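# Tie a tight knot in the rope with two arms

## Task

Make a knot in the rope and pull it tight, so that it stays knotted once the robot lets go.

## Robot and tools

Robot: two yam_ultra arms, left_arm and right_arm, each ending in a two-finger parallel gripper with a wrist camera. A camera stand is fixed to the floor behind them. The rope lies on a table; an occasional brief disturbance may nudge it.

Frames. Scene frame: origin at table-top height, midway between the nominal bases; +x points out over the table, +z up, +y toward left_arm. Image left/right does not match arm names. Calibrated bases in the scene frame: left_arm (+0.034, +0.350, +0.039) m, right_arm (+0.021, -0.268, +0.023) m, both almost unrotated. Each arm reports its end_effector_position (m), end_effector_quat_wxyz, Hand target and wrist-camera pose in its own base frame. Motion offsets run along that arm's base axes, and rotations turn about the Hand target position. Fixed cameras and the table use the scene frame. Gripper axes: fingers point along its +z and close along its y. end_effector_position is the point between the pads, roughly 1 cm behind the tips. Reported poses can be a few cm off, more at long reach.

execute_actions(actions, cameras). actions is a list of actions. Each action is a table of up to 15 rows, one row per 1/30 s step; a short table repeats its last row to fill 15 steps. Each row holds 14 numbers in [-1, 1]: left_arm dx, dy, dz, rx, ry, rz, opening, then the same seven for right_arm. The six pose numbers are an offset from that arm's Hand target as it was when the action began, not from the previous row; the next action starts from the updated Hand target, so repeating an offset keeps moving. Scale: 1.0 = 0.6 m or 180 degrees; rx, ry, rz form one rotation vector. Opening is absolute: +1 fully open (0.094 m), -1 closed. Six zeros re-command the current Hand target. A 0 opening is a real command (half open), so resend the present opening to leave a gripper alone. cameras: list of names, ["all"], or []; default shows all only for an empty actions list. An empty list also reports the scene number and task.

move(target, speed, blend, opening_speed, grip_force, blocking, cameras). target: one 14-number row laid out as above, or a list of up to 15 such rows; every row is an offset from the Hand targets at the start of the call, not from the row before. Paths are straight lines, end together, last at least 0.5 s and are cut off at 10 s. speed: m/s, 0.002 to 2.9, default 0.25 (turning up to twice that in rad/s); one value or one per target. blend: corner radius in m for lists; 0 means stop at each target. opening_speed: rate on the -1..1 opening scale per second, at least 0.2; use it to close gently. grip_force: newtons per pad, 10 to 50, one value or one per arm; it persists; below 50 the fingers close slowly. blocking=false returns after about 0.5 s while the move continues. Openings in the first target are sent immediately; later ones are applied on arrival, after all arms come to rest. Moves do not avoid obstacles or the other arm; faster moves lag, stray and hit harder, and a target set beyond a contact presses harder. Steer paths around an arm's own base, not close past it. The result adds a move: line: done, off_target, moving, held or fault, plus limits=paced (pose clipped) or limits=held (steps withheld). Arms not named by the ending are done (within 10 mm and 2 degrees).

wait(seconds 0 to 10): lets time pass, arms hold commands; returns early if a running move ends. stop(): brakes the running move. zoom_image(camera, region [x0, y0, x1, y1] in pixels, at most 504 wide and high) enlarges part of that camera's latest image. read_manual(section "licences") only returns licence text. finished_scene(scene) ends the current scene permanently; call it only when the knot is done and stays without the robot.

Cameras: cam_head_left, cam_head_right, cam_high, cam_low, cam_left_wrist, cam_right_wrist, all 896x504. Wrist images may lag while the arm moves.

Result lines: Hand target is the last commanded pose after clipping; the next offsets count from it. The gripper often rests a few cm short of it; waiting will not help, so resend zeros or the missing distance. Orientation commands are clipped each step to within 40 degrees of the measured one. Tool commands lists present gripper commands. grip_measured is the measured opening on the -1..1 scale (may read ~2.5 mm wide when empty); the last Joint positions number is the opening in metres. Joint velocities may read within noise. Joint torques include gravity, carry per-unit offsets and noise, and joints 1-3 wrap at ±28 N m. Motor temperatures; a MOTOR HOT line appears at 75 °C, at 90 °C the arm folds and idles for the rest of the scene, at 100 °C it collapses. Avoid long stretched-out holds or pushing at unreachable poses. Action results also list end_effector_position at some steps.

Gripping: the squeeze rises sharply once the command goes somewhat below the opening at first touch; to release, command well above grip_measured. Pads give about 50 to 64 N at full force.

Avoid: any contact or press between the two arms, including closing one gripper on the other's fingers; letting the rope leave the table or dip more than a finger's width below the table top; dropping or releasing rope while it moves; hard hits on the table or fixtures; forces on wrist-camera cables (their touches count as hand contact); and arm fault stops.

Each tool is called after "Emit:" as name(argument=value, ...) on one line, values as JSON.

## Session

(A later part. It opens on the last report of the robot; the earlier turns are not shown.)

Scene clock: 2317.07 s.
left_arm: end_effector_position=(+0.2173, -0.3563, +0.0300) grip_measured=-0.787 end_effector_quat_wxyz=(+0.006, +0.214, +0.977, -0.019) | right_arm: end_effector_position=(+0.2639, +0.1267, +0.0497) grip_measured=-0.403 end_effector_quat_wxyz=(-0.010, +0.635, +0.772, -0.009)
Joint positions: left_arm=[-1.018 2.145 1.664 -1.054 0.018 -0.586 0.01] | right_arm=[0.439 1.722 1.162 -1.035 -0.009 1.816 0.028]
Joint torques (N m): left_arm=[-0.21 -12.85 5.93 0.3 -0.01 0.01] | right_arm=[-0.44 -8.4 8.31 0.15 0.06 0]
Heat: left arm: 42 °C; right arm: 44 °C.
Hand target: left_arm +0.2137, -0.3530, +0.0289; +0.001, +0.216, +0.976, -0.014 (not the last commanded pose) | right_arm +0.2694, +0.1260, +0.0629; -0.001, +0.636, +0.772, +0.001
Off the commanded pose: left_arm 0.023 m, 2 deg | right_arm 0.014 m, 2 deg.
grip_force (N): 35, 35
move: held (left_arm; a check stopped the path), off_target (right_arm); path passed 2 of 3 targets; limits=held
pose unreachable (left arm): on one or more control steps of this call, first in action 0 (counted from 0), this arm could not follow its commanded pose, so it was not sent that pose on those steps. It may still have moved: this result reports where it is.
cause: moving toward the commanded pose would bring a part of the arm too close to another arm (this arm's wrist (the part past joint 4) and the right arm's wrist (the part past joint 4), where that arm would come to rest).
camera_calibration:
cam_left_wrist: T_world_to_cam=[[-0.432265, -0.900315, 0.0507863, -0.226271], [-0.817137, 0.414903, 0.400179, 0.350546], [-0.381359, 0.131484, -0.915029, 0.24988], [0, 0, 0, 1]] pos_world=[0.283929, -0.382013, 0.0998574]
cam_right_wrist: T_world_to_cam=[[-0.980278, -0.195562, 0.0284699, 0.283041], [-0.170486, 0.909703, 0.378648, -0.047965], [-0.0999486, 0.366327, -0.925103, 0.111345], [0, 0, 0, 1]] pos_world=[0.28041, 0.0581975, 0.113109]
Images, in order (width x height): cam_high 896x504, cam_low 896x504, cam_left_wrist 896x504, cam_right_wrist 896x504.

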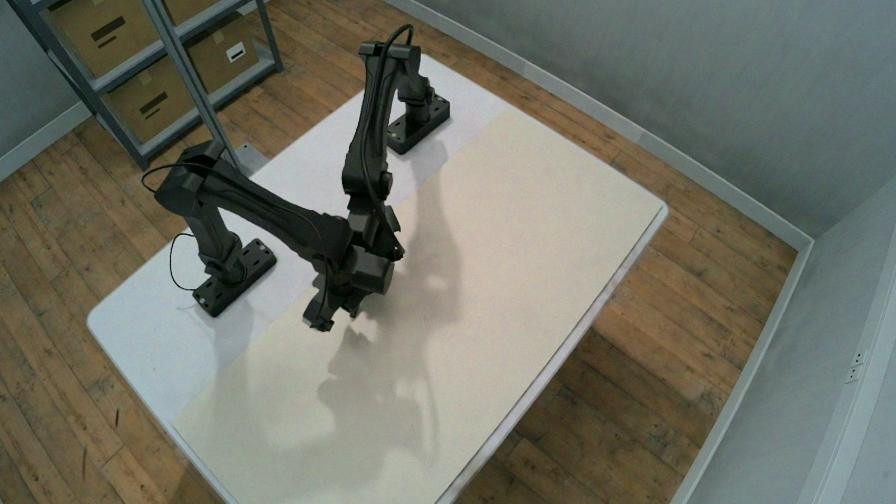

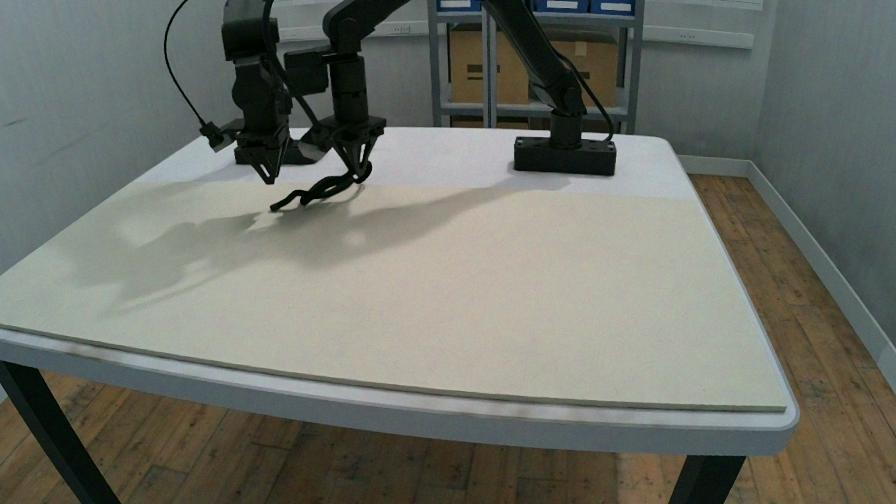

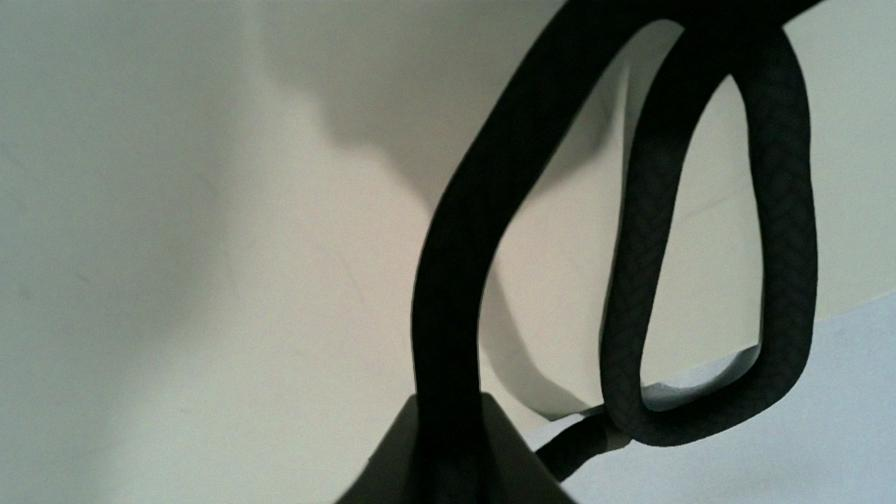

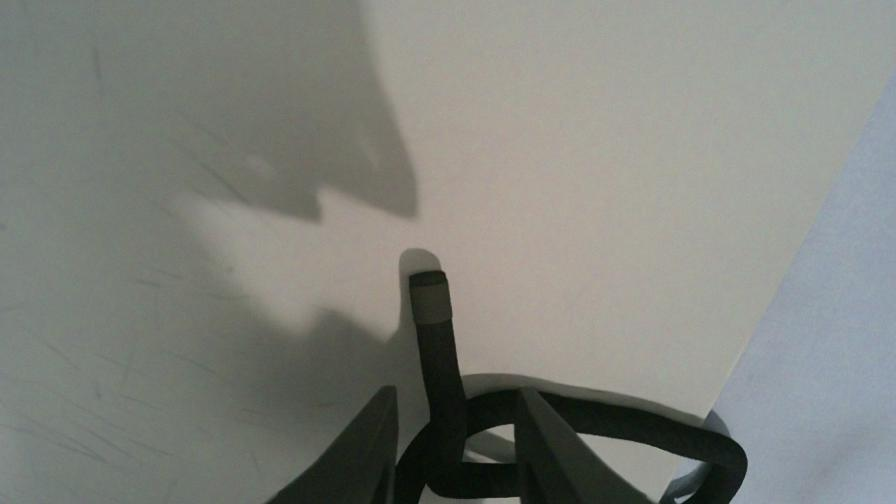

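Emit:
move(target=[[0,0,0,0,0,0,-1,-0.02,0.02,0.13,0,0,0,-0.3],[0.05,0.05,0.0,0,0,0,-1,-0.2,0.073,0.11,0.119,-0.166,0.258,-0.3]], speed=0.15, cameras=["cam_left_wrist","cam_right_wrist","cam_low"])

Scene clock: 2331.90 s.
left_arm: end_effector_position=(+0.2173, -0.3563, +0.0300) grip_measured=-0.787 end_effector_quat_wxyz=(+0.006, +0.214, +0.977, -0.019) | right_arm: end_effector_position=(+0.2704, +0.1331, +0.0839) grip_measured=-0.303 end_effector_quat_wxyz=(-0.001, +0.636, +0.772, +0.011)
Joint positions: left_arm=[-1.018 2.145 1.664 -1.054 0.018 -0.586 0.01] | right_arm=[0.447 1.681 1.255 -1.126 -0.011 1.825 0.033]
Joint torques (N m): left_arm=[-0.18 -12.81 5.91 0.3 -0.01 0.01] | right_arm=[-0.27 -6.05 5.65 0.49 0.02 0.04]
Heat: left arm: 42 °C; right arm: 44 °C.
Hand target: left_arm +0.2137, -0.3530, +0.0289; +0.001, +0.216, +0.976, -0.014 (not the last commanded pose) | right_arm +0.2671, +0.1307, +0.0792; -0.005, +0.636, +0.772, +0.000 (not the last commanded pose)
Off the commanded pose: left_arm 0.042 m, 1 deg | right_arm 0.134 m, 59 deg.
grip_force (N): 35, 35
move: held (right_arm; a check stopped the path), off_target (left_arm; braked when a check withheld steps of right_arm); path passed 0 of 2 targets; limits=held
pose unreachable (right arm): on one or more control steps of this call, first in action 0 (counted from 0), this arm could not follow its commanded pose, so it was not sent that pose on those steps. It may still have moved: this result reports where it is.
cause: moving toward the commanded pose would bring a part of the arm too close to another arm (this arm's gripper housing and the left arm's wrist (the part past joint 4), 15 mm apart when this arm was first held).
camera_calibration:
cam_left_wrist: T_world_to_cam=[[-0.432265, -0.900315, 0.0507863, -0.226271], [-0.817137, 0.414903, 0.400179, 0.350546], [-0.381359, 0.131484, -0.915029, 0.24988], [0, 0, 0, 1]] pos_world=[0.283929, -0.382013, 0.0998574]
cam_right_wrist: T_world_to_cam=[[-0.980727, -0.194965, -0.0127701, 0.293232], [-0.184417, 0.902116, 0.390098, -0.0617069], [-0.0645355, 0.384935, -0.920685, 0.128813], [0, 0, 0, 1]] pos_world=[0.284514, 0.0632524, 0.146412]
Images, in order (width x height): cam_low 896x504, cam_left_wrist 896x504, cam_right_wrist 896x504.

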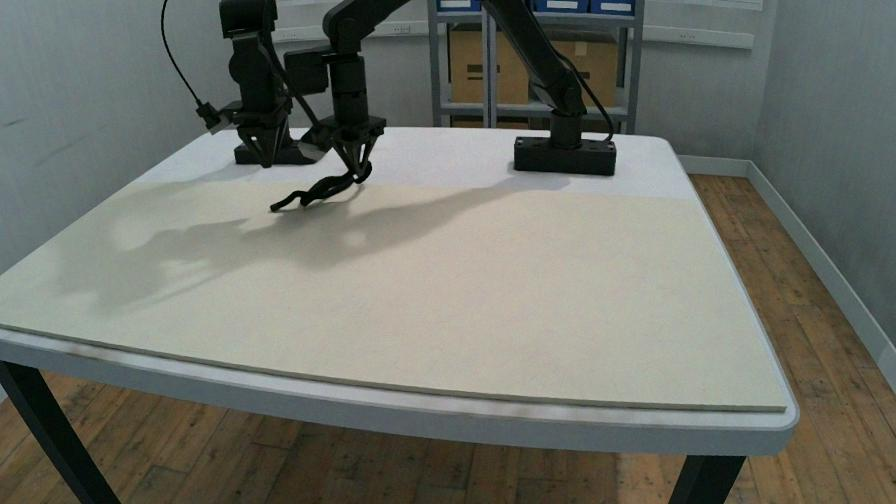

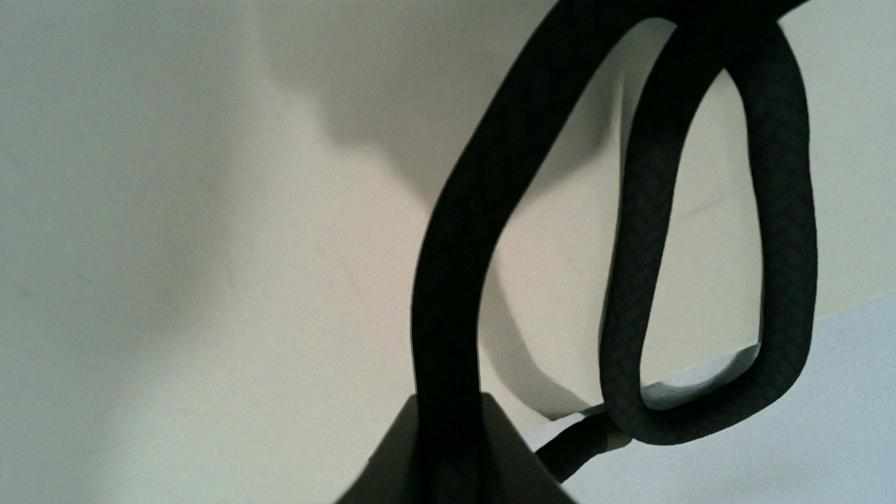

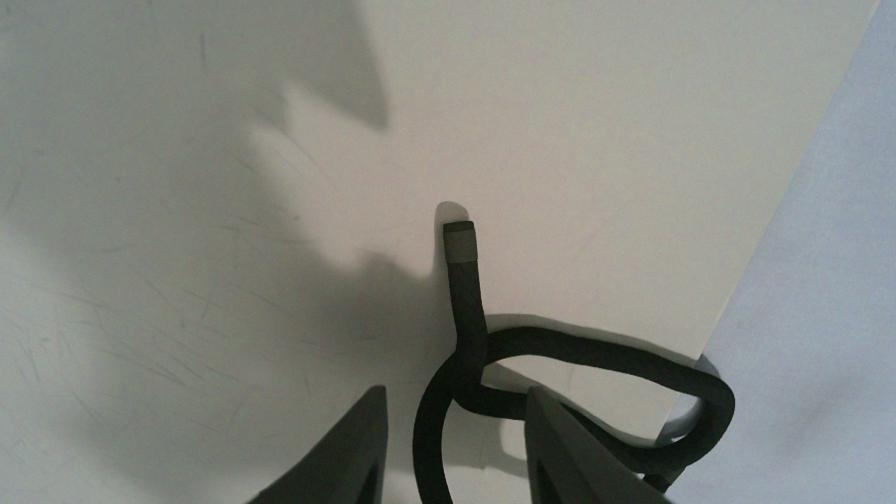

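Emit:
move(target=[[0,0,0,0,0,0,-1,-0.1,-0.1,0.04,0,0,0,-0.3],[0,0,0,0,0,0,-1,-0.2,0.065,0.09,0.119,-0.166,0.258,-0.3]], speed=0.15, cameras=[])

Emit:
move(target=[0.05,0.05,0.0,0,0,0,-1,0,0,0,0,0,0,-0.3], speed=0.1, cameras=["cam_left_wrist","cam_right_wrist","cam_low"])

Scene clock: 2347.57 s.
left_arm: end_effector_position=(+0.2173, -0.3563, +0.0300) grip_measured=-0.787 end_effector_quat_wxyz=(+0.006, +0.214, +0.977, -0.019) | right_arm: end_effector_position=(+0.1513, +0.1701, +0.1397) grip_measured=-0.303 end_effector_quat_wxyz=(+0.077, +0.261, +0.916, +0.296)
Joint positions: left_arm=[-1.018 2.145 1.664 -1.054 0.018 -0.586 0.01] | right_arm=[0.673 0.807 0.707 -0.881 -0.21 1.292 0.033]
Joint torques (N m): left_arm=[-0.21 -12.82 5.93 0.3 -0.01 0] | right_arm=[0.57 -1.39 5.41 1.8 -0.12 -0.1]
Heat: left arm: 43 °C; right arm: 42 °C.
Hand target: left_arm +0.2137, -0.3530, +0.0289; +0.001, +0.216, +0.976, -0.014 | right_arm +0.1472, +0.1696, +0.1331; +0.074, +0.253, +0.918, +0.295
Off the commanded pose: left_arm 0.005 m, 1 deg | right_arm 0.008 m, 1 deg.
grip_force (N): 35, 35
move: done
No camera images: "cameras" was empty.

Scene clock: 2348.67 s.
left_arm: end_effector_position=(+0.2471, -0.3240, +0.0222) grip_measured=-0.787 end_effector_quat_wxyz=(-0.004, +0.211, +0.977, -0.009) | right_arm: end_effector_position=(+0.1513, +0.1702, +0.1397) grip_measured=-0.303 end_effector_quat_wxyz=(+0.077, +0.260, +0.916, +0.297)
Joint positions: left_arm=[-0.914 2.145 1.633 -1.054 0.018 -0.488 0.01] | right_arm=[0.673 0.807 0.707 -0.88 -0.211 1.291 0.033]
Joint torques (N m): left_arm=[-0.24 -15.3 4.81 0.38 0.01 0.06] | right_arm=[0.57 -1.37 5.44 1.81 -0.12 -0.05]
Heat: left arm: 43 °C; right arm: 42 °C.
Hand target: left_arm +0.2438, -0.3229, +0.0289; +0.001, +0.216, +0.976, -0.014 | right_arm +0.1471, +0.1696, +0.1331; +0.074, +0.253, +0.918, +0.295
Off the commanded pose: left_arm 0.008 m, 1 deg | right_arm 0.008 m, 1 deg.
grip_force (N): 35, 35
move: done
camera_calibration:
cam_left_wrist: T_world_to_cam=[[-0.426471, -0.903826, 0.034937, -0.186222], [-0.812984, 0.399965, 0.423185, 0.358292], [-0.396459, 0.152073, -0.90537, 0.260008], [0, 0, 0, 1]] pos_world=[0.31495, -0.351157, 0.0902856]
cam_right_wrist: T_world_to_cam=[[-0.428552, -0.691411, -0.58163, 0.264824], [-0.902228, 0.293105, 0.316345, 0.0835935], [-0.0482453, 0.660333, -0.749421, 0.0849448], [0, 0, 0, 1]] pos_world=[0.19301, 0.102509, 0.191245]
Images, in order (width x height): cam_low 896x504, cam_left_wrist 896x504, cam_right_wrist 896x504.

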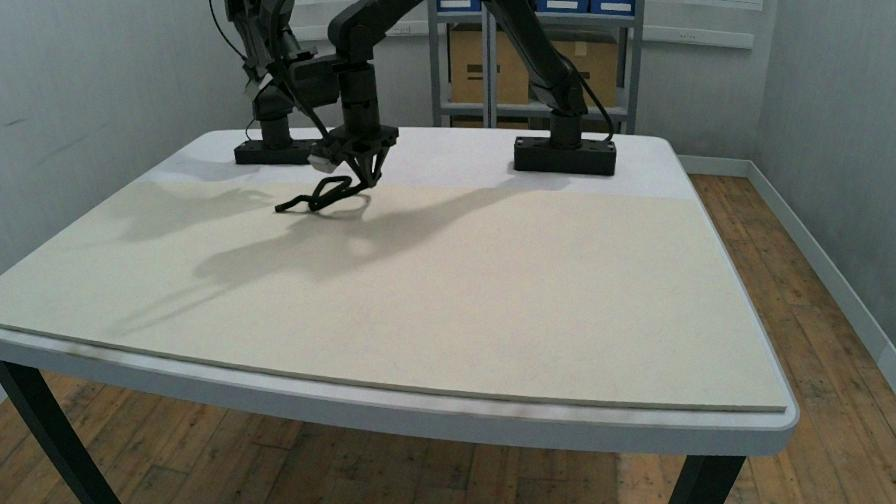

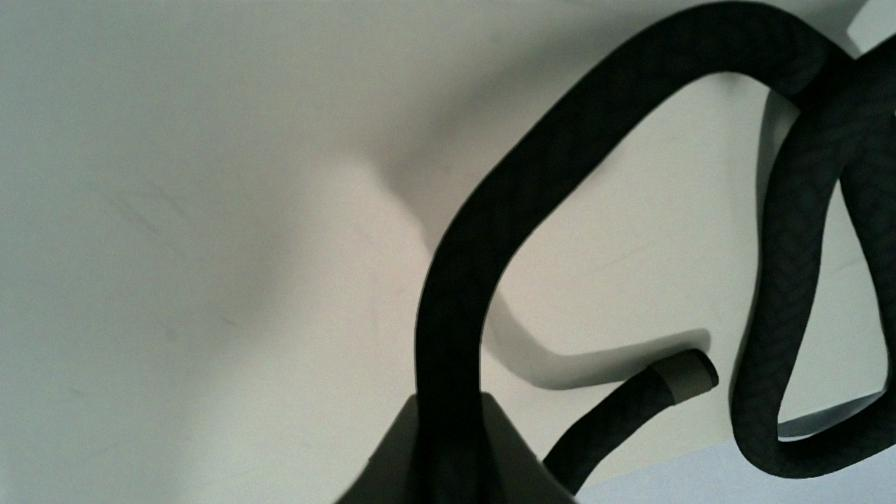

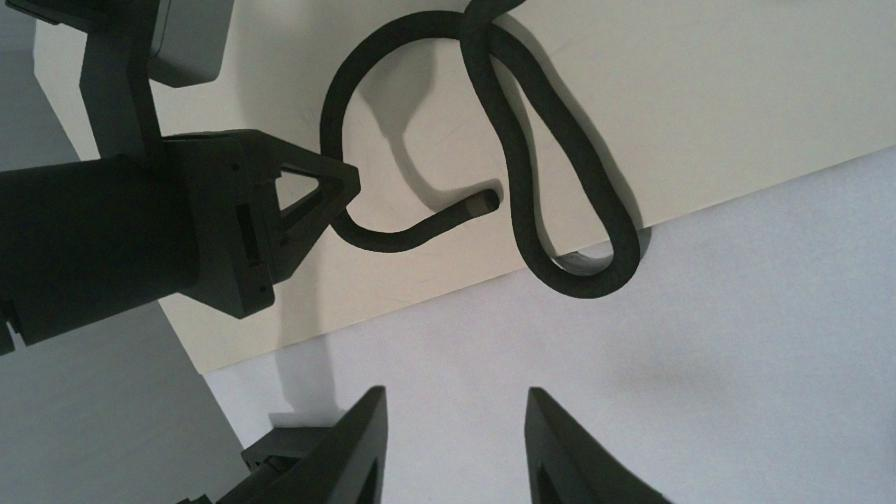

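Emit:
move(target=[[0,0,0.035,0,0,0,-1,0,0,0,0,0,0,-0.3],[-0.035,-0.065,0.035,0,0,0,-1,0,0,0,0,0,0,-0.3]], speed=0.1, cameras=["cam_left_wrist","cam_right_wrist","cam_low"])

Scene clock: 2360.37 s.
left_arm: end_effector_position=(+0.2194, -0.3595, +0.0494) grip_measured=-0.787 end_effector_quat_wxyz=(+0.003, +0.220, +0.975, -0.016) | right_arm: end_effector_position=(+0.1513, +0.1702, +0.1397) grip_measured=-0.303 end_effector_quat_wxyz=(+0.077, +0.260, +0.916, +0.297)
Joint positions: left_arm=[-1.017 2.154 1.758 -1.148 0.018 -0.573 0.01] | right_arm=[0.673 0.807 0.707 -0.88 -0.211 1.291 0.033]
Joint torques (N m): left_arm=[0.36 -11.12 9.28 0.19 -0.01 -0.06] | right_arm=[0.58 -1.39 5.44 1.82 -0.12 -0.05]
Motor temperatures (°C): left_arm=[29 44 37 32 31 31 31] | right_arm=[30 40 42 34 30 31 30]
Heat: left arm: 44 °C; right arm: 42 °C.
Hand target: left_arm +0.2227, -0.3619, +0.0498; +0.001, +0.216, +0.976, -0.014 | right_arm +0.1471, +0.1696, +0.1331; +0.074, +0.253, +0.918, +0.295
Off the commanded pose: left_arm 0.004 m, 1 deg | right_arm 0.008 m, 1 deg.
grip_force (N): 35, 35
move: done
camera_calibration:
cam_left_wrist: T_world_to_cam=[[-0.44299, -0.895353, 0.0458576, -0.224896], [-0.809834, 0.421574, 0.407977, 0.346241], [-0.384615, 0.143593, -0.91184, 0.273745], [0, 0, 0, 1]] pos_world=[0.286057, -0.386635, 0.118666]
cam_right_wrist: T_world_to_cam=[[-0.428552, -0.691411, -0.58163, 0.264824], [-0.902228, 0.293105, 0.316345, 0.0835935], [-0.0482453, 0.660333, -0.749421, 0.0849448], [0, 0, 0, 1]] pos_world=[0.19301, 0.102509, 0.191245]
Images, in order (width x height): cam_low 896x504, cam_left_wrist 896x504, cam_right_wrist 896x504.

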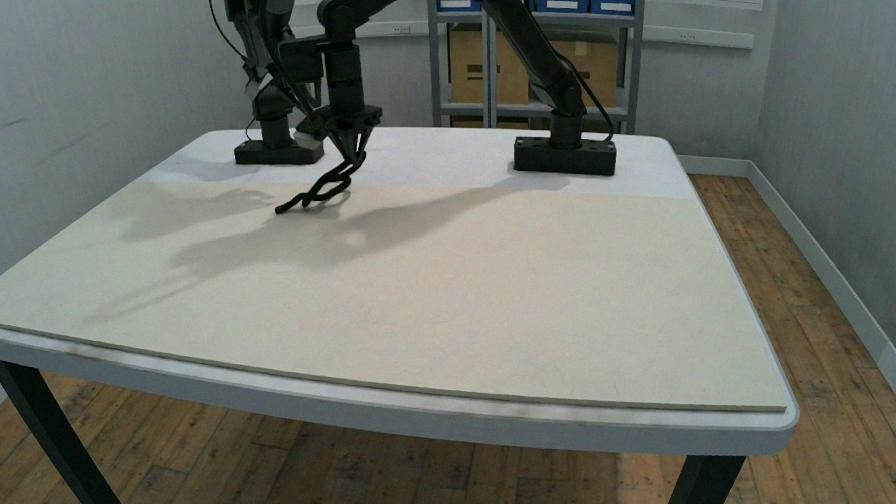

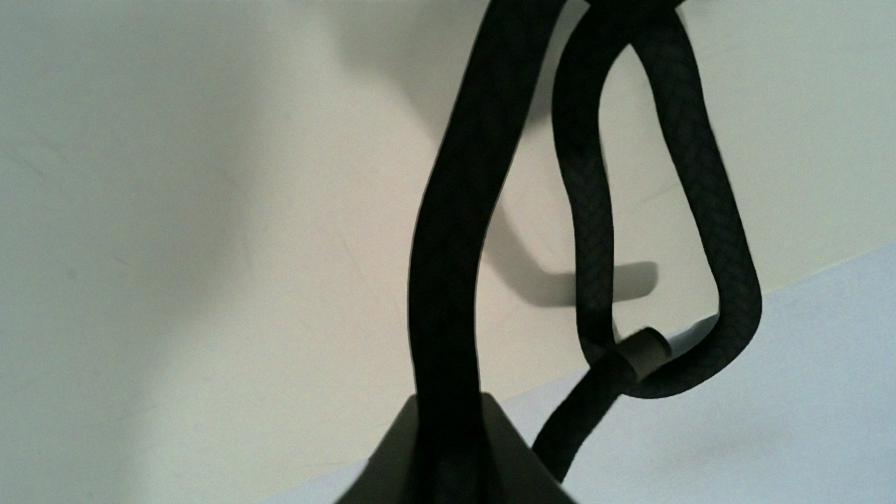

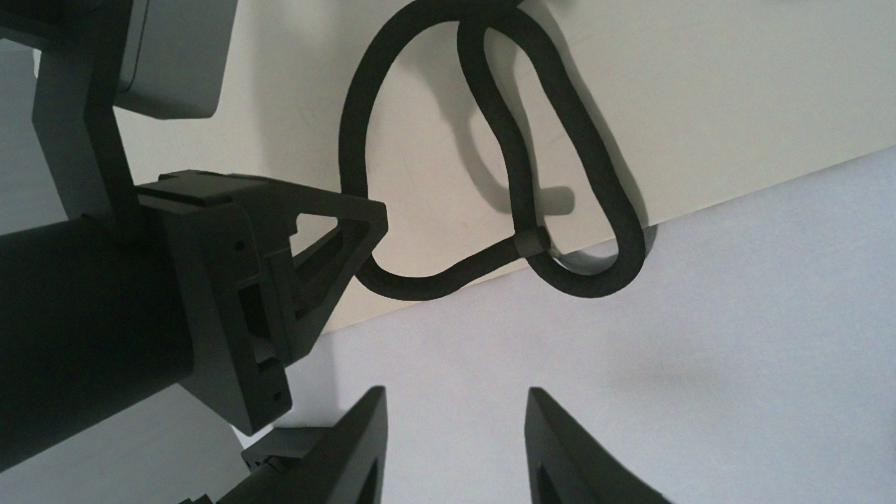

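Emit:
move(target=[[0.016,-0.06,0.0,0,0,0,-1,0,0,0,0,0,0,-0.3]], speed=0.1, cameras=["cam_left_wrist","cam_right_wrist","cam_low"])

Scene clock: 2367.67 s.
left_arm: end_effector_position=(+0.2324, -0.3945, +0.0517) grip_measured=-0.787 end_effector_quat_wxyz=(+0.004, +0.216, +0.976, -0.018) | right_arm: end_effector_position=(+0.1513, +0.1702, +0.1397) grip_measured=-0.303 end_effector_quat_wxyz=(+0.077, +0.260, +0.916, +0.297)
Joint positions: left_arm=[-1.033 2.312 2.027 -1.255 0.018 -0.598 0.01] | right_arm=[0.673 0.807 0.707 -0.88 -0.211 1.291 0.033]
Joint torques (N m): left_arm=[-0.29 -12.11 9.46 0.22 -0.02 -0.06] | right_arm=[0.57 -1.39 5.42 1.82 -0.11 -0.05]
Heat: left arm: 43 °C; right arm: 42 °C.
Hand target: left_arm +0.2324, -0.3979, +0.0500; +0.001, +0.216, +0.976, -0.014 | right_arm +0.1471, +0.1696, +0.1331; +0.074, +0.253, +0.918, +0.295
Off the commanded pose: left_arm 0.004 m, 1 deg | right_arm 0.008 m, 1 deg.
grip_force (N): 35, 35
move: done
camera_calibration:
cam_left_wrist: T_world_to_cam=[[-0.43553, -0.898867, 0.0485033, -0.253856], [-0.813868, 0.416223, 0.405434, 0.369496], [-0.384619, 0.137103, -0.912837, 0.283353], [0, 0, 0, 1]] pos_world=[0.299142, -0.420824, 0.121162]
cam_right_wrist: T_world_to_cam=[[-0.428552, -0.691411, -0.58163, 0.264824], [-0.902228, 0.293105, 0.316345, 0.0835935], [-0.0482453, 0.660333, -0.749421, 0.0849448], [0, 0, 0, 1]] pos_world=[0.19301, 0.102509, 0.191245]
Images, in order (width x height): cam_low 896x504, cam_left_wrist 896x504, cam_right_wrist 896x504.

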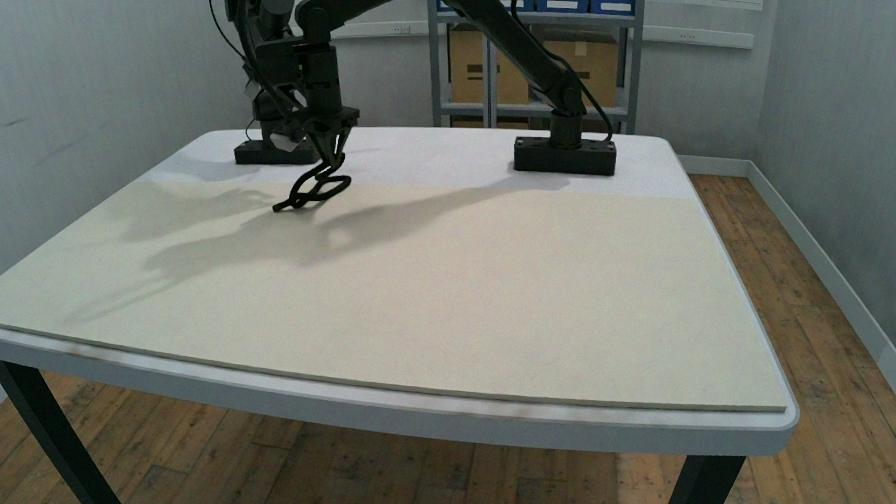

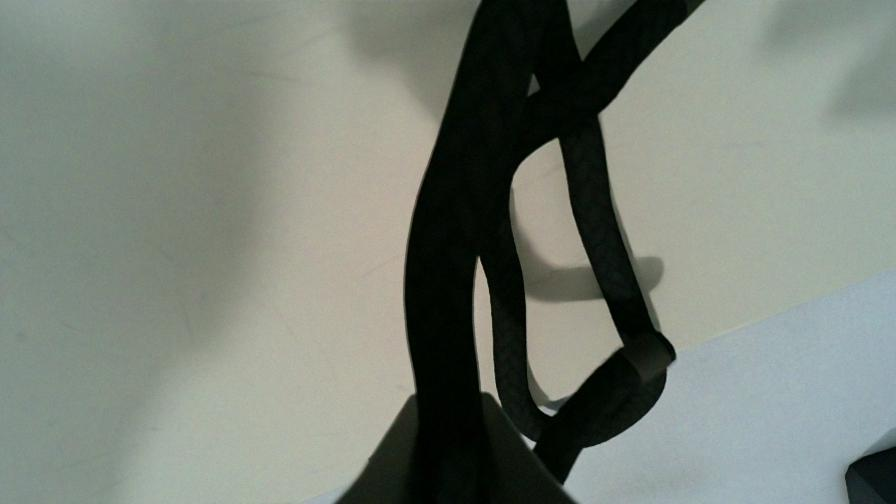

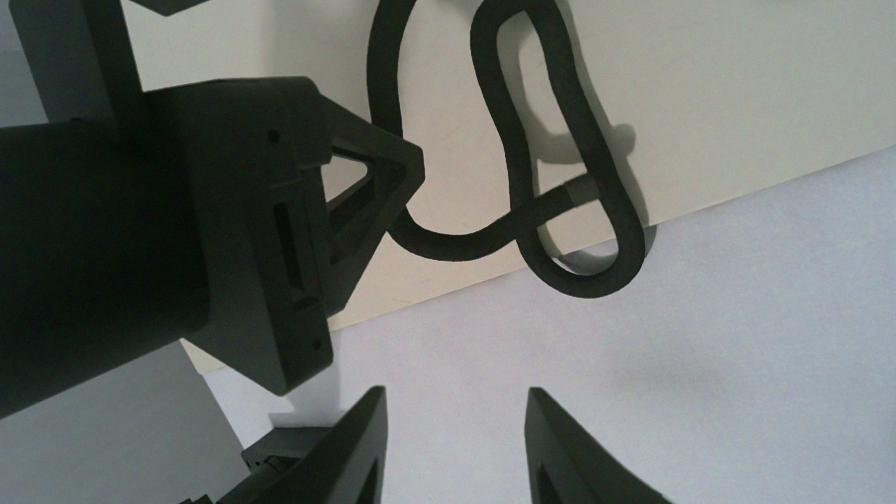

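Emit:
move(target=[[0.009,0.015,0.0,0,0,0,-1,0,0,0,0,0,0,-0.3],[0.009,0.015,-0.07,0,0,0,-1,0,0,0,0,0,0,-0.3]], speed=0.08, cameras=["cam_left_wrist","cam_right_wrist","cam_low"])

Emit:
zoom_image(camera="cam_low", region=[250, 140, 390, 235])

Scene clock: 2376.03 s.
left_arm: end_effector_position=(+0.2377, -0.3925, +0.0224) grip_measured=-0.787 end_effector_quat_wxyz=(+0.008, +0.216, +0.976, -0.022) | right_arm: end_effector_position=(+0.1513, +0.1702, +0.1397) grip_measured=-0.303 end_effector_quat_wxyz=(+0.077, +0.260, +0.916, +0.297)
Joint positions: left_arm=[-1.021 2.316 1.917 -1.128 0.018 -0.587 0.01] | right_arm=[0.673 0.807 0.707 -0.88 -0.211 1.291 0.033]
Joint torques (N m): left_arm=[0.4 -12.36 5.12 0.59 -0.02 0.04] | right_arm=[0.57 -1.36 5.44 1.82 -0.11 -0.05]
Heat: left arm: 43 °C; right arm: 42 °C.
Hand target: left_arm +0.2378, -0.3888, +0.0078; +0.001, +0.215, +0.976, -0.014 | right_arm +0.1471, +0.1696, +0.1331; +0.074, +0.253, +0.918, +0.295
Off the commanded pose: left_arm 0.015 m, 1 deg | right_arm 0.008 m, 1 deg.
grip_force (N): 35, 35
move: off_target (left_arm)
camera_calibration:
cam_left_wrist: T_world_to_cam=[[-0.434835, -0.898824, 0.055088, -0.248613], [-0.817169, 0.419555, 0.395231, 0.387199], [-0.378355, 0.126844, -0.916928, 0.253005], [0, 0, 0, 1]] pos_world=[0.304027, -0.418003, 0.0926497]
cam_right_wrist: T_world_to_cam=[[-0.428552, -0.691411, -0.58163, 0.264824], [-0.902228, 0.293105, 0.316345, 0.0835935], [-0.0482453, 0.660333, -0.749421, 0.0849448], [0, 0, 0, 1]] pos_world=[0.19301, 0.102509, 0.191245]
Images, in order (width x height): cam_low 896x504, cam_left_wrist 896x504, cam_right_wrist 896x504.

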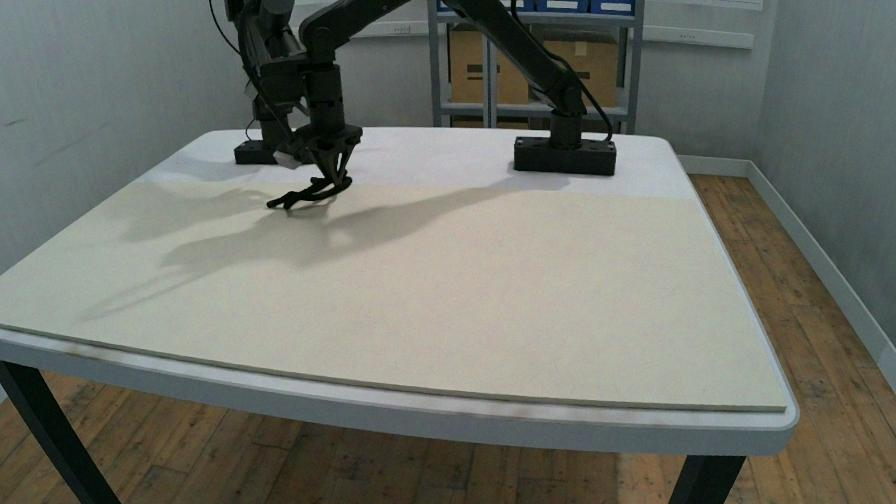

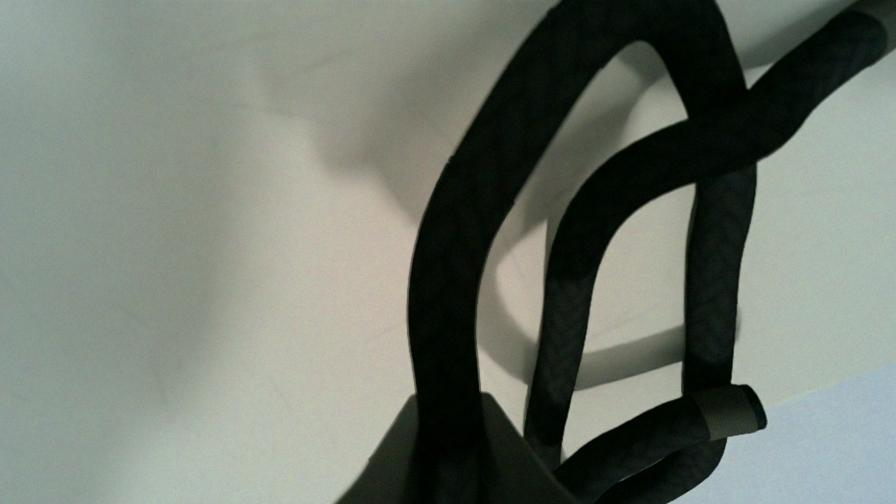

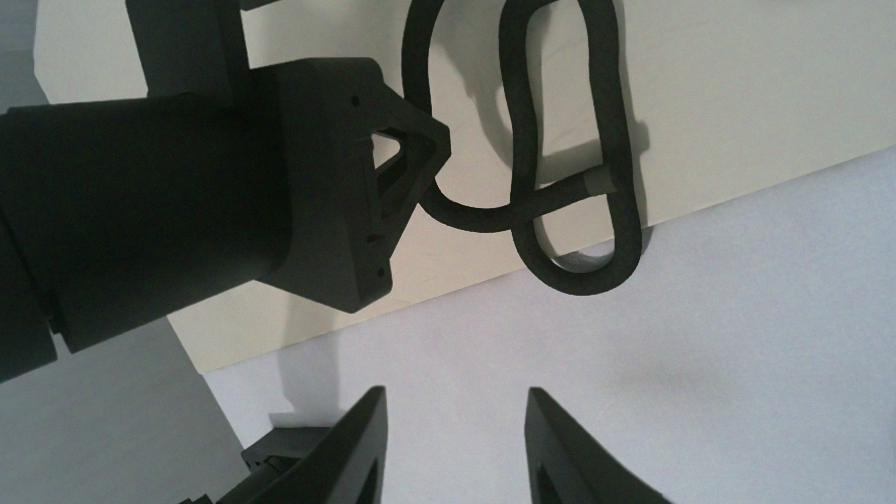

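Scaled by 3.600.

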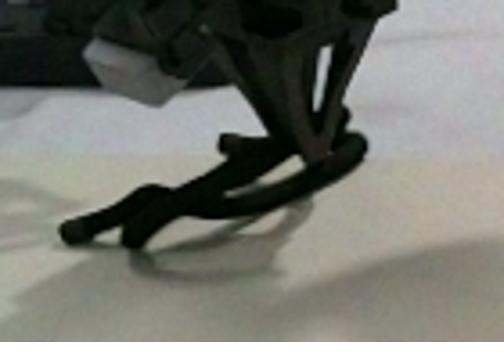

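Emit:
move(target=[[0.02,0.034,0.0,0,0,0,-1,0,0,0,0,0,0,-0.3],[0.02,0.034,-0.035,0,0,0,-1,0,0,0,0,0,0,-0.3]], speed=0.08, cameras=["cam_left_wrist","cam_right_wrist","cam_low"])

Emit:
zoom_image(camera="cam_low", region=[250, 140, 390, 235])

Scene clock: 2382.57 s.
left_arm: end_effector_position=(+0.2509, -0.3700, -0.0073) grip_measured=-0.787 end_effector_quat_wxyz=(+0.002, +0.214, +0.977, -0.014) | right_arm: end_effector_position=(+0.1513, +0.1702, +0.1397) grip_measured=-0.303 end_effector_quat_wxyz=(+0.077, +0.260, +0.916, +0.297)
Joint positions: left_arm=[-0.97 2.316 1.797 -1.029 0.018 -0.539 0.01] | right_arm=[0.673 0.807 0.707 -0.88 -0.211 1.291 0.033]
Joint torques (N m): left_arm=[0.09 -13.76 4.89 0.56 0 0.05] | right_arm=[0.55 -1.39 5.44 1.82 -0.11 -0.05]
Heat: left arm: 43 °C; right arm: 42 °C.
Hand target: left_arm +0.2498, -0.3684, -0.0132; +0.001, +0.216, +0.976, -0.014 | right_arm +0.1471, +0.1696, +0.1331; +0.074, +0.253, +0.918, +0.295
Off the commanded pose: left_arm 0.006 m, 0 deg | right_arm 0.008 m, 1 deg.
grip_force (N): 35, 35
move: done
camera_calibration:
cam_left_wrist: T_world_to_cam=[[-0.430883, -0.901365, 0.0433759, -0.223063], [-0.814882, 0.409292, 0.410423, 0.396111], [-0.387694, 0.141498, -0.910863, 0.235676], [0, 0, 0, 1]] pos_world=[0.31804, -0.396534, 0.0617707]
cam_right_wrist: T_world_to_cam=[[-0.428552, -0.691411, -0.58163, 0.264824], [-0.902228, 0.293105, 0.316345, 0.0835935], [-0.0482453, 0.660333, -0.749421, 0.0849448], [0, 0, 0, 1]] pos_world=[0.19301, 0.102509, 0.191245]
Images, in order (width x height): cam_low 896x504, cam_left_wrist 896x504, cam_right_wrist 896x504.

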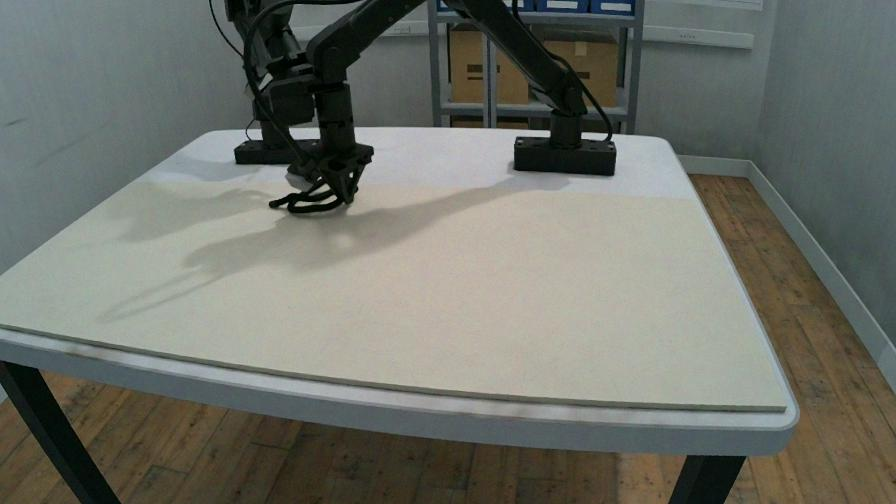

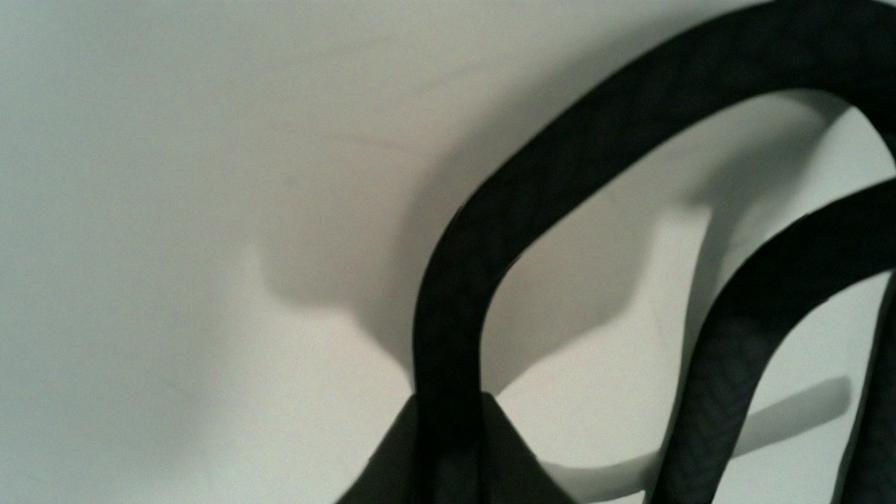

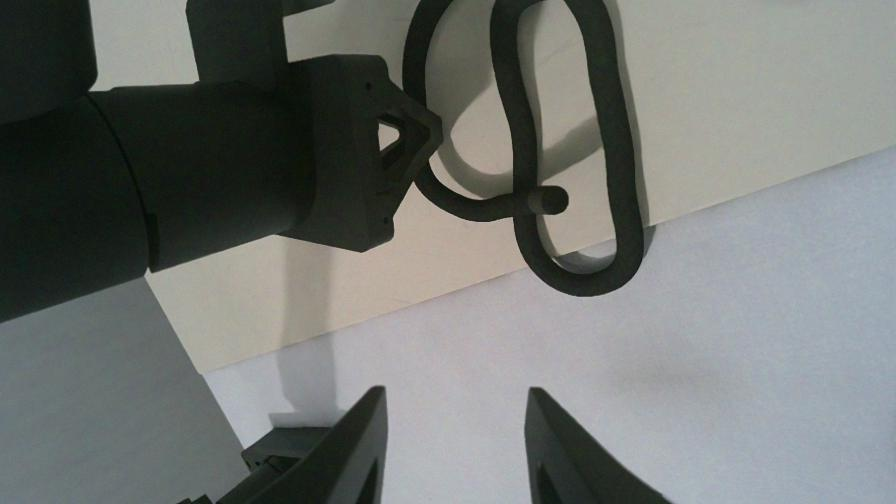

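Scaled by 3.600.

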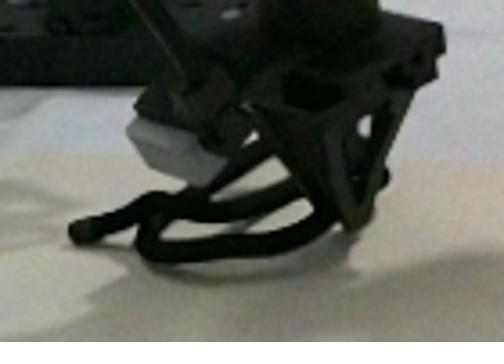

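Emit:
move(target=[[0,0,0,0,0,0,-1,0.073,-0.029,-0.08,-0.078,0.0285,0.06,-0.5],[0,0,0,0,0,0,-1,0.073,-0.029,-0.17,-0.078,0.0285,0.06,-0.5]], speed=0.12, cameras=["cam_right_wrist","cam_low"])

Scene clock: 2396.13 s.
left_arm: end_effector_position=(+0.2510, -0.3701, -0.0073) grip_measured=-0.787 end_effector_quat_wxyz=(+0.002, +0.214, +0.977, -0.015) | right_arm: end_effector_position=(+0.1928, +0.1572, +0.0389) grip_measured=-0.497 end_effector_quat_wxyz=(+0.039, +0.165, +0.969, +0.183)
Joint positions: left_arm=[-0.97 2.316 1.797 -1.028 0.018 -0.539 0.01] | right_arm=[0.511 1.264 0.631 -0.642 -0.234 0.883 0.024]
Joint torques (N m): left_arm=[0.06 -13.76 4.88 0.56 -0.01 0.05] | right_arm=[-0.66 -2.56 5.14 1.28 -0.05 -0.02]
Heat: left arm: 43 °C; right arm: 42 °C.
Hand target: left_arm +0.2498, -0.3685, -0.0132; +0.001, +0.216, +0.976, -0.014 | right_arm +0.1910, +0.1523, +0.0313; +0.036, +0.167, +0.970, +0.175
Off the commanded pose: left_arm 0.006 m, 0 deg | right_arm 0.009 m, 1 deg.
grip_force (N): 35, 35
move: done
camera_calibration:
cam_right_wrist: T_world_to_cam=[[-0.302001, -0.880733, -0.364835, 0.211855], [-0.925038, 0.178229, 0.335469, 0.178429], [-0.230435, 0.438798, -0.868537, 0.0945988], [0, 0, 0, 1]] pos_world=[0.250833, 0.113277, 0.099597]
Images, in order (width x height): cam_low 896x504, cam_right_wrist 896x504.

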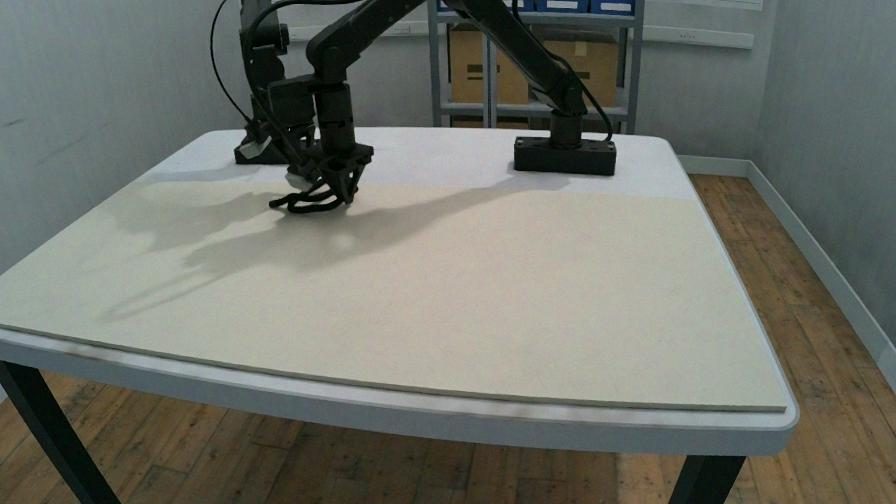

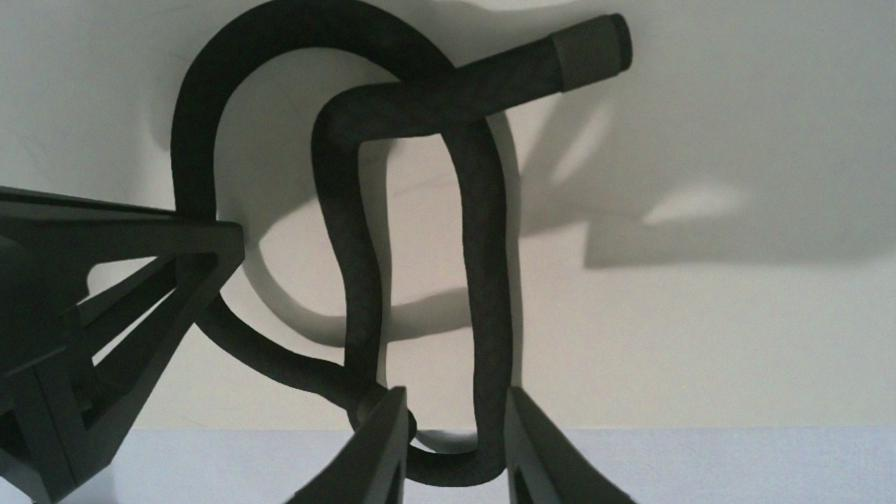

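Emit:
execute_actions(actions=[], cameras=["cam_right_wrist","cam_left_wrist"])

Scene clock: 2417.40 s.
left_arm: end_effector_position=(+0.2510, -0.3701, -0.0073) grip_measured=-0.787 end_effector_quat_wxyz=(+0.002, +0.214, +0.977, -0.015) | right_arm: end_effector_position=(+0.1928, +0.1572, +0.0390) grip_measured=-0.497 end_effector_quat_wxyz=(+0.039, +0.165, +0.968, +0.183)
Joint positions: left_arm=[-0.97 2.316 1.797 -1.028 0.018 -0.539 0.01] | right_arm=[0.511 1.264 0.631 -0.641 -0.234 0.883 0.024]
Joint velocities: within noise
Joint torques (N m): left_arm=[0.09 -13.78 4.88 0.57 0 0.04] | right_arm=[-0.65 -2.55 5.14 1.28 -0.05 -0.02]
Motor temperatures (°C): left_arm=[29 44 37 32 31 31 31] | right_arm=[30 38 42 34 30 31 30]
Heat: left arm: 44 °C; right arm: 42 °C.
Hand target: left_arm +0.2498, -0.3685, -0.0132; +0.001, +0.216, +0.976, -0.014 | right_arm +0.1910, +0.1523, +0.0313; +0.036, +0.167, +0.970, +0.175
Tool commands: left_gripper/opening=-1.0 right_gripper/opening=-0.5
Off the commanded pose: left_arm 0.006 m, 0 deg | right_arm 0.010 m, 1 deg.
grip_force (N): 35, 35
camera_calibration:
cam_left_wrist: T_world_to_cam=[[-0.430954, -0.901315, 0.0437066, -0.223088], [-0.815027, 0.409571, 0.409856, 0.396425], [-0.38731, 0.141007, -0.911103, 0.235425], [0, 0, 0, 1]] pos_world=[0.318139, -0.396633, 0.0617701]
cam_right_wrist: T_world_to_cam=[[-0.301899, -0.880645, -0.365133, 0.212004], [-0.925148, 0.178178, 0.335192, 0.178532], [-0.230127, 0.438996, -0.868518, 0.0945627], [0, 0, 0, 1]] pos_world=[0.250934, 0.113377, 0.0996965]
Images, in order (width x height): cam_left_wrist 896x504, cam_right_wrist 896x504.

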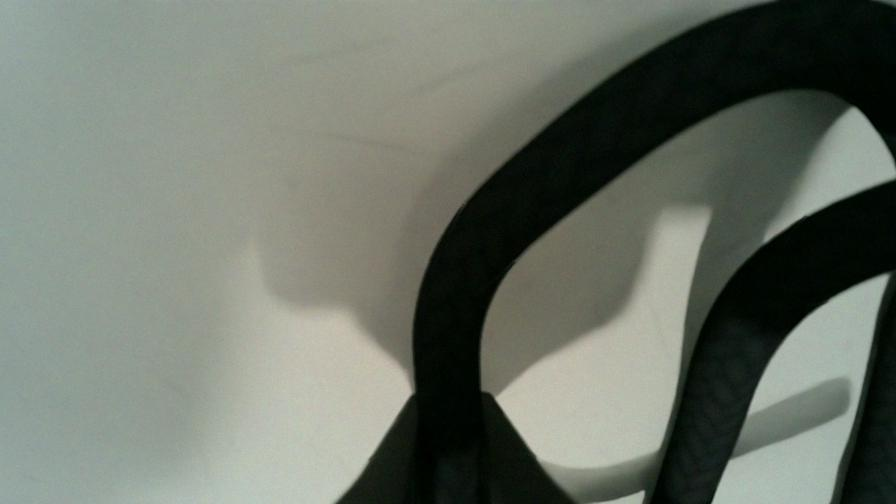

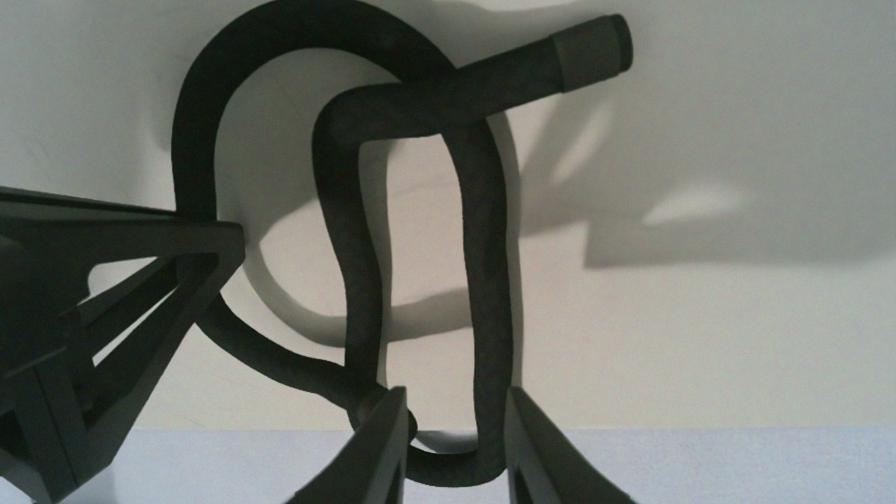

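Emit:
move(target=[[0,0,0,0,0,0,-1,0.035,0.0017,0,0,0,0,-0.5],[0,0,0,0,0,0,-1,0.035,0.0017,-0.079,0,0,0,-0.5]], speed=0.1, cameras=["cam_right_wrist"])

Scene clock: 2437.07 s.
left_arm: end_effector_position=(+0.2510, -0.3701, -0.0073) grip_measured=-0.787 end_effector_quat_wxyz=(+0.002, +0.214, +0.977, -0.015) | right_arm: end_effector_position=(+0.1999, +0.1486, +0.0242) grip_measured=-0.497 end_effector_quat_wxyz=(+0.024, +0.170, +0.971, +0.165)
Joint positions: left_arm=[-0.97 2.316 1.797 -1.028 0.018 -0.539 0.01] | right_arm=[0.466 1.348 0.642 -0.624 -0.235 0.841 0.024]
Joint torques (N m): left_arm=[0.08 -13.76 4.88 0.56 0 0.05] | right_arm=[-0.01 -3.66 6.28 1.02 -0.12 0.04]
Heat: left arm: 44 °C; right arm: 42 °C.
Hand target: left_arm +0.2498, -0.3685, -0.0132; +0.001, +0.216, +0.976, -0.014 | right_arm +0.1997, +0.1486, +0.0242; +0.024, +0.170, +0.971, +0.165 (not the last commanded pose)
Off the commanded pose: left_arm 0.006 m, 0 deg | right_arm 0.042 m, 2 deg.
grip_force (N): 35, 35
move: held (right_arm; a check stopped the path); path passed 1 of 2 targets; limits=held
pose unreachable (right arm): on one or more control steps of this call, first in action 0 (counted from 0), this arm could not follow its commanded pose, so it was not sent that pose on those steps. It may still have moved: this result reports where it is.
cause: moving toward the commanded pose would bring a part of the arm too close to another arm (this arm's wrist (the part past joint 4) and the left arm's wrist (the part past joint 4), 18 mm apart when this arm was first held).
camera_calibration:
cam_right_wrist: T_world_to_cam=[[-0.319062, -0.889829, -0.326195, 0.204941], [-0.911394, 0.193686, 0.363106, 0.1858], [-0.259923, 0.413146, -0.872783, 0.0969963], [0, 0, 0, 1]] pos_world=[0.259938, 0.106302, 0.0840423]
Images, in order (width x height): cam_right_wrist 896x504.

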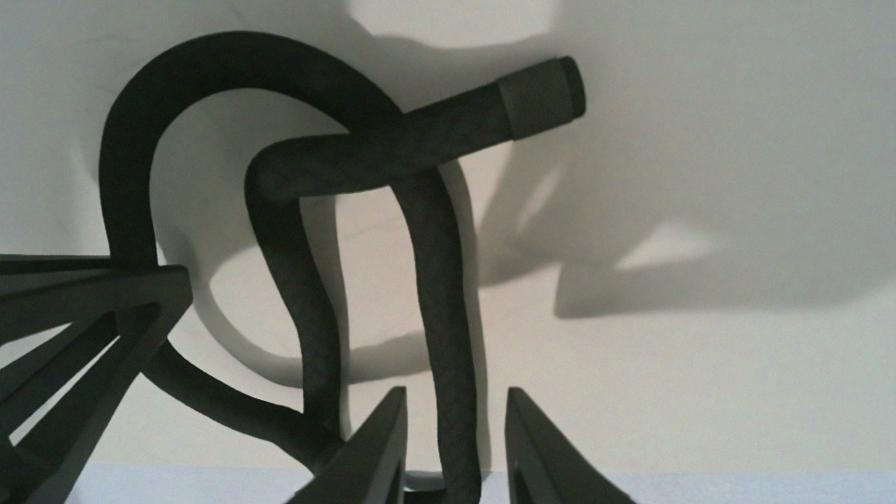

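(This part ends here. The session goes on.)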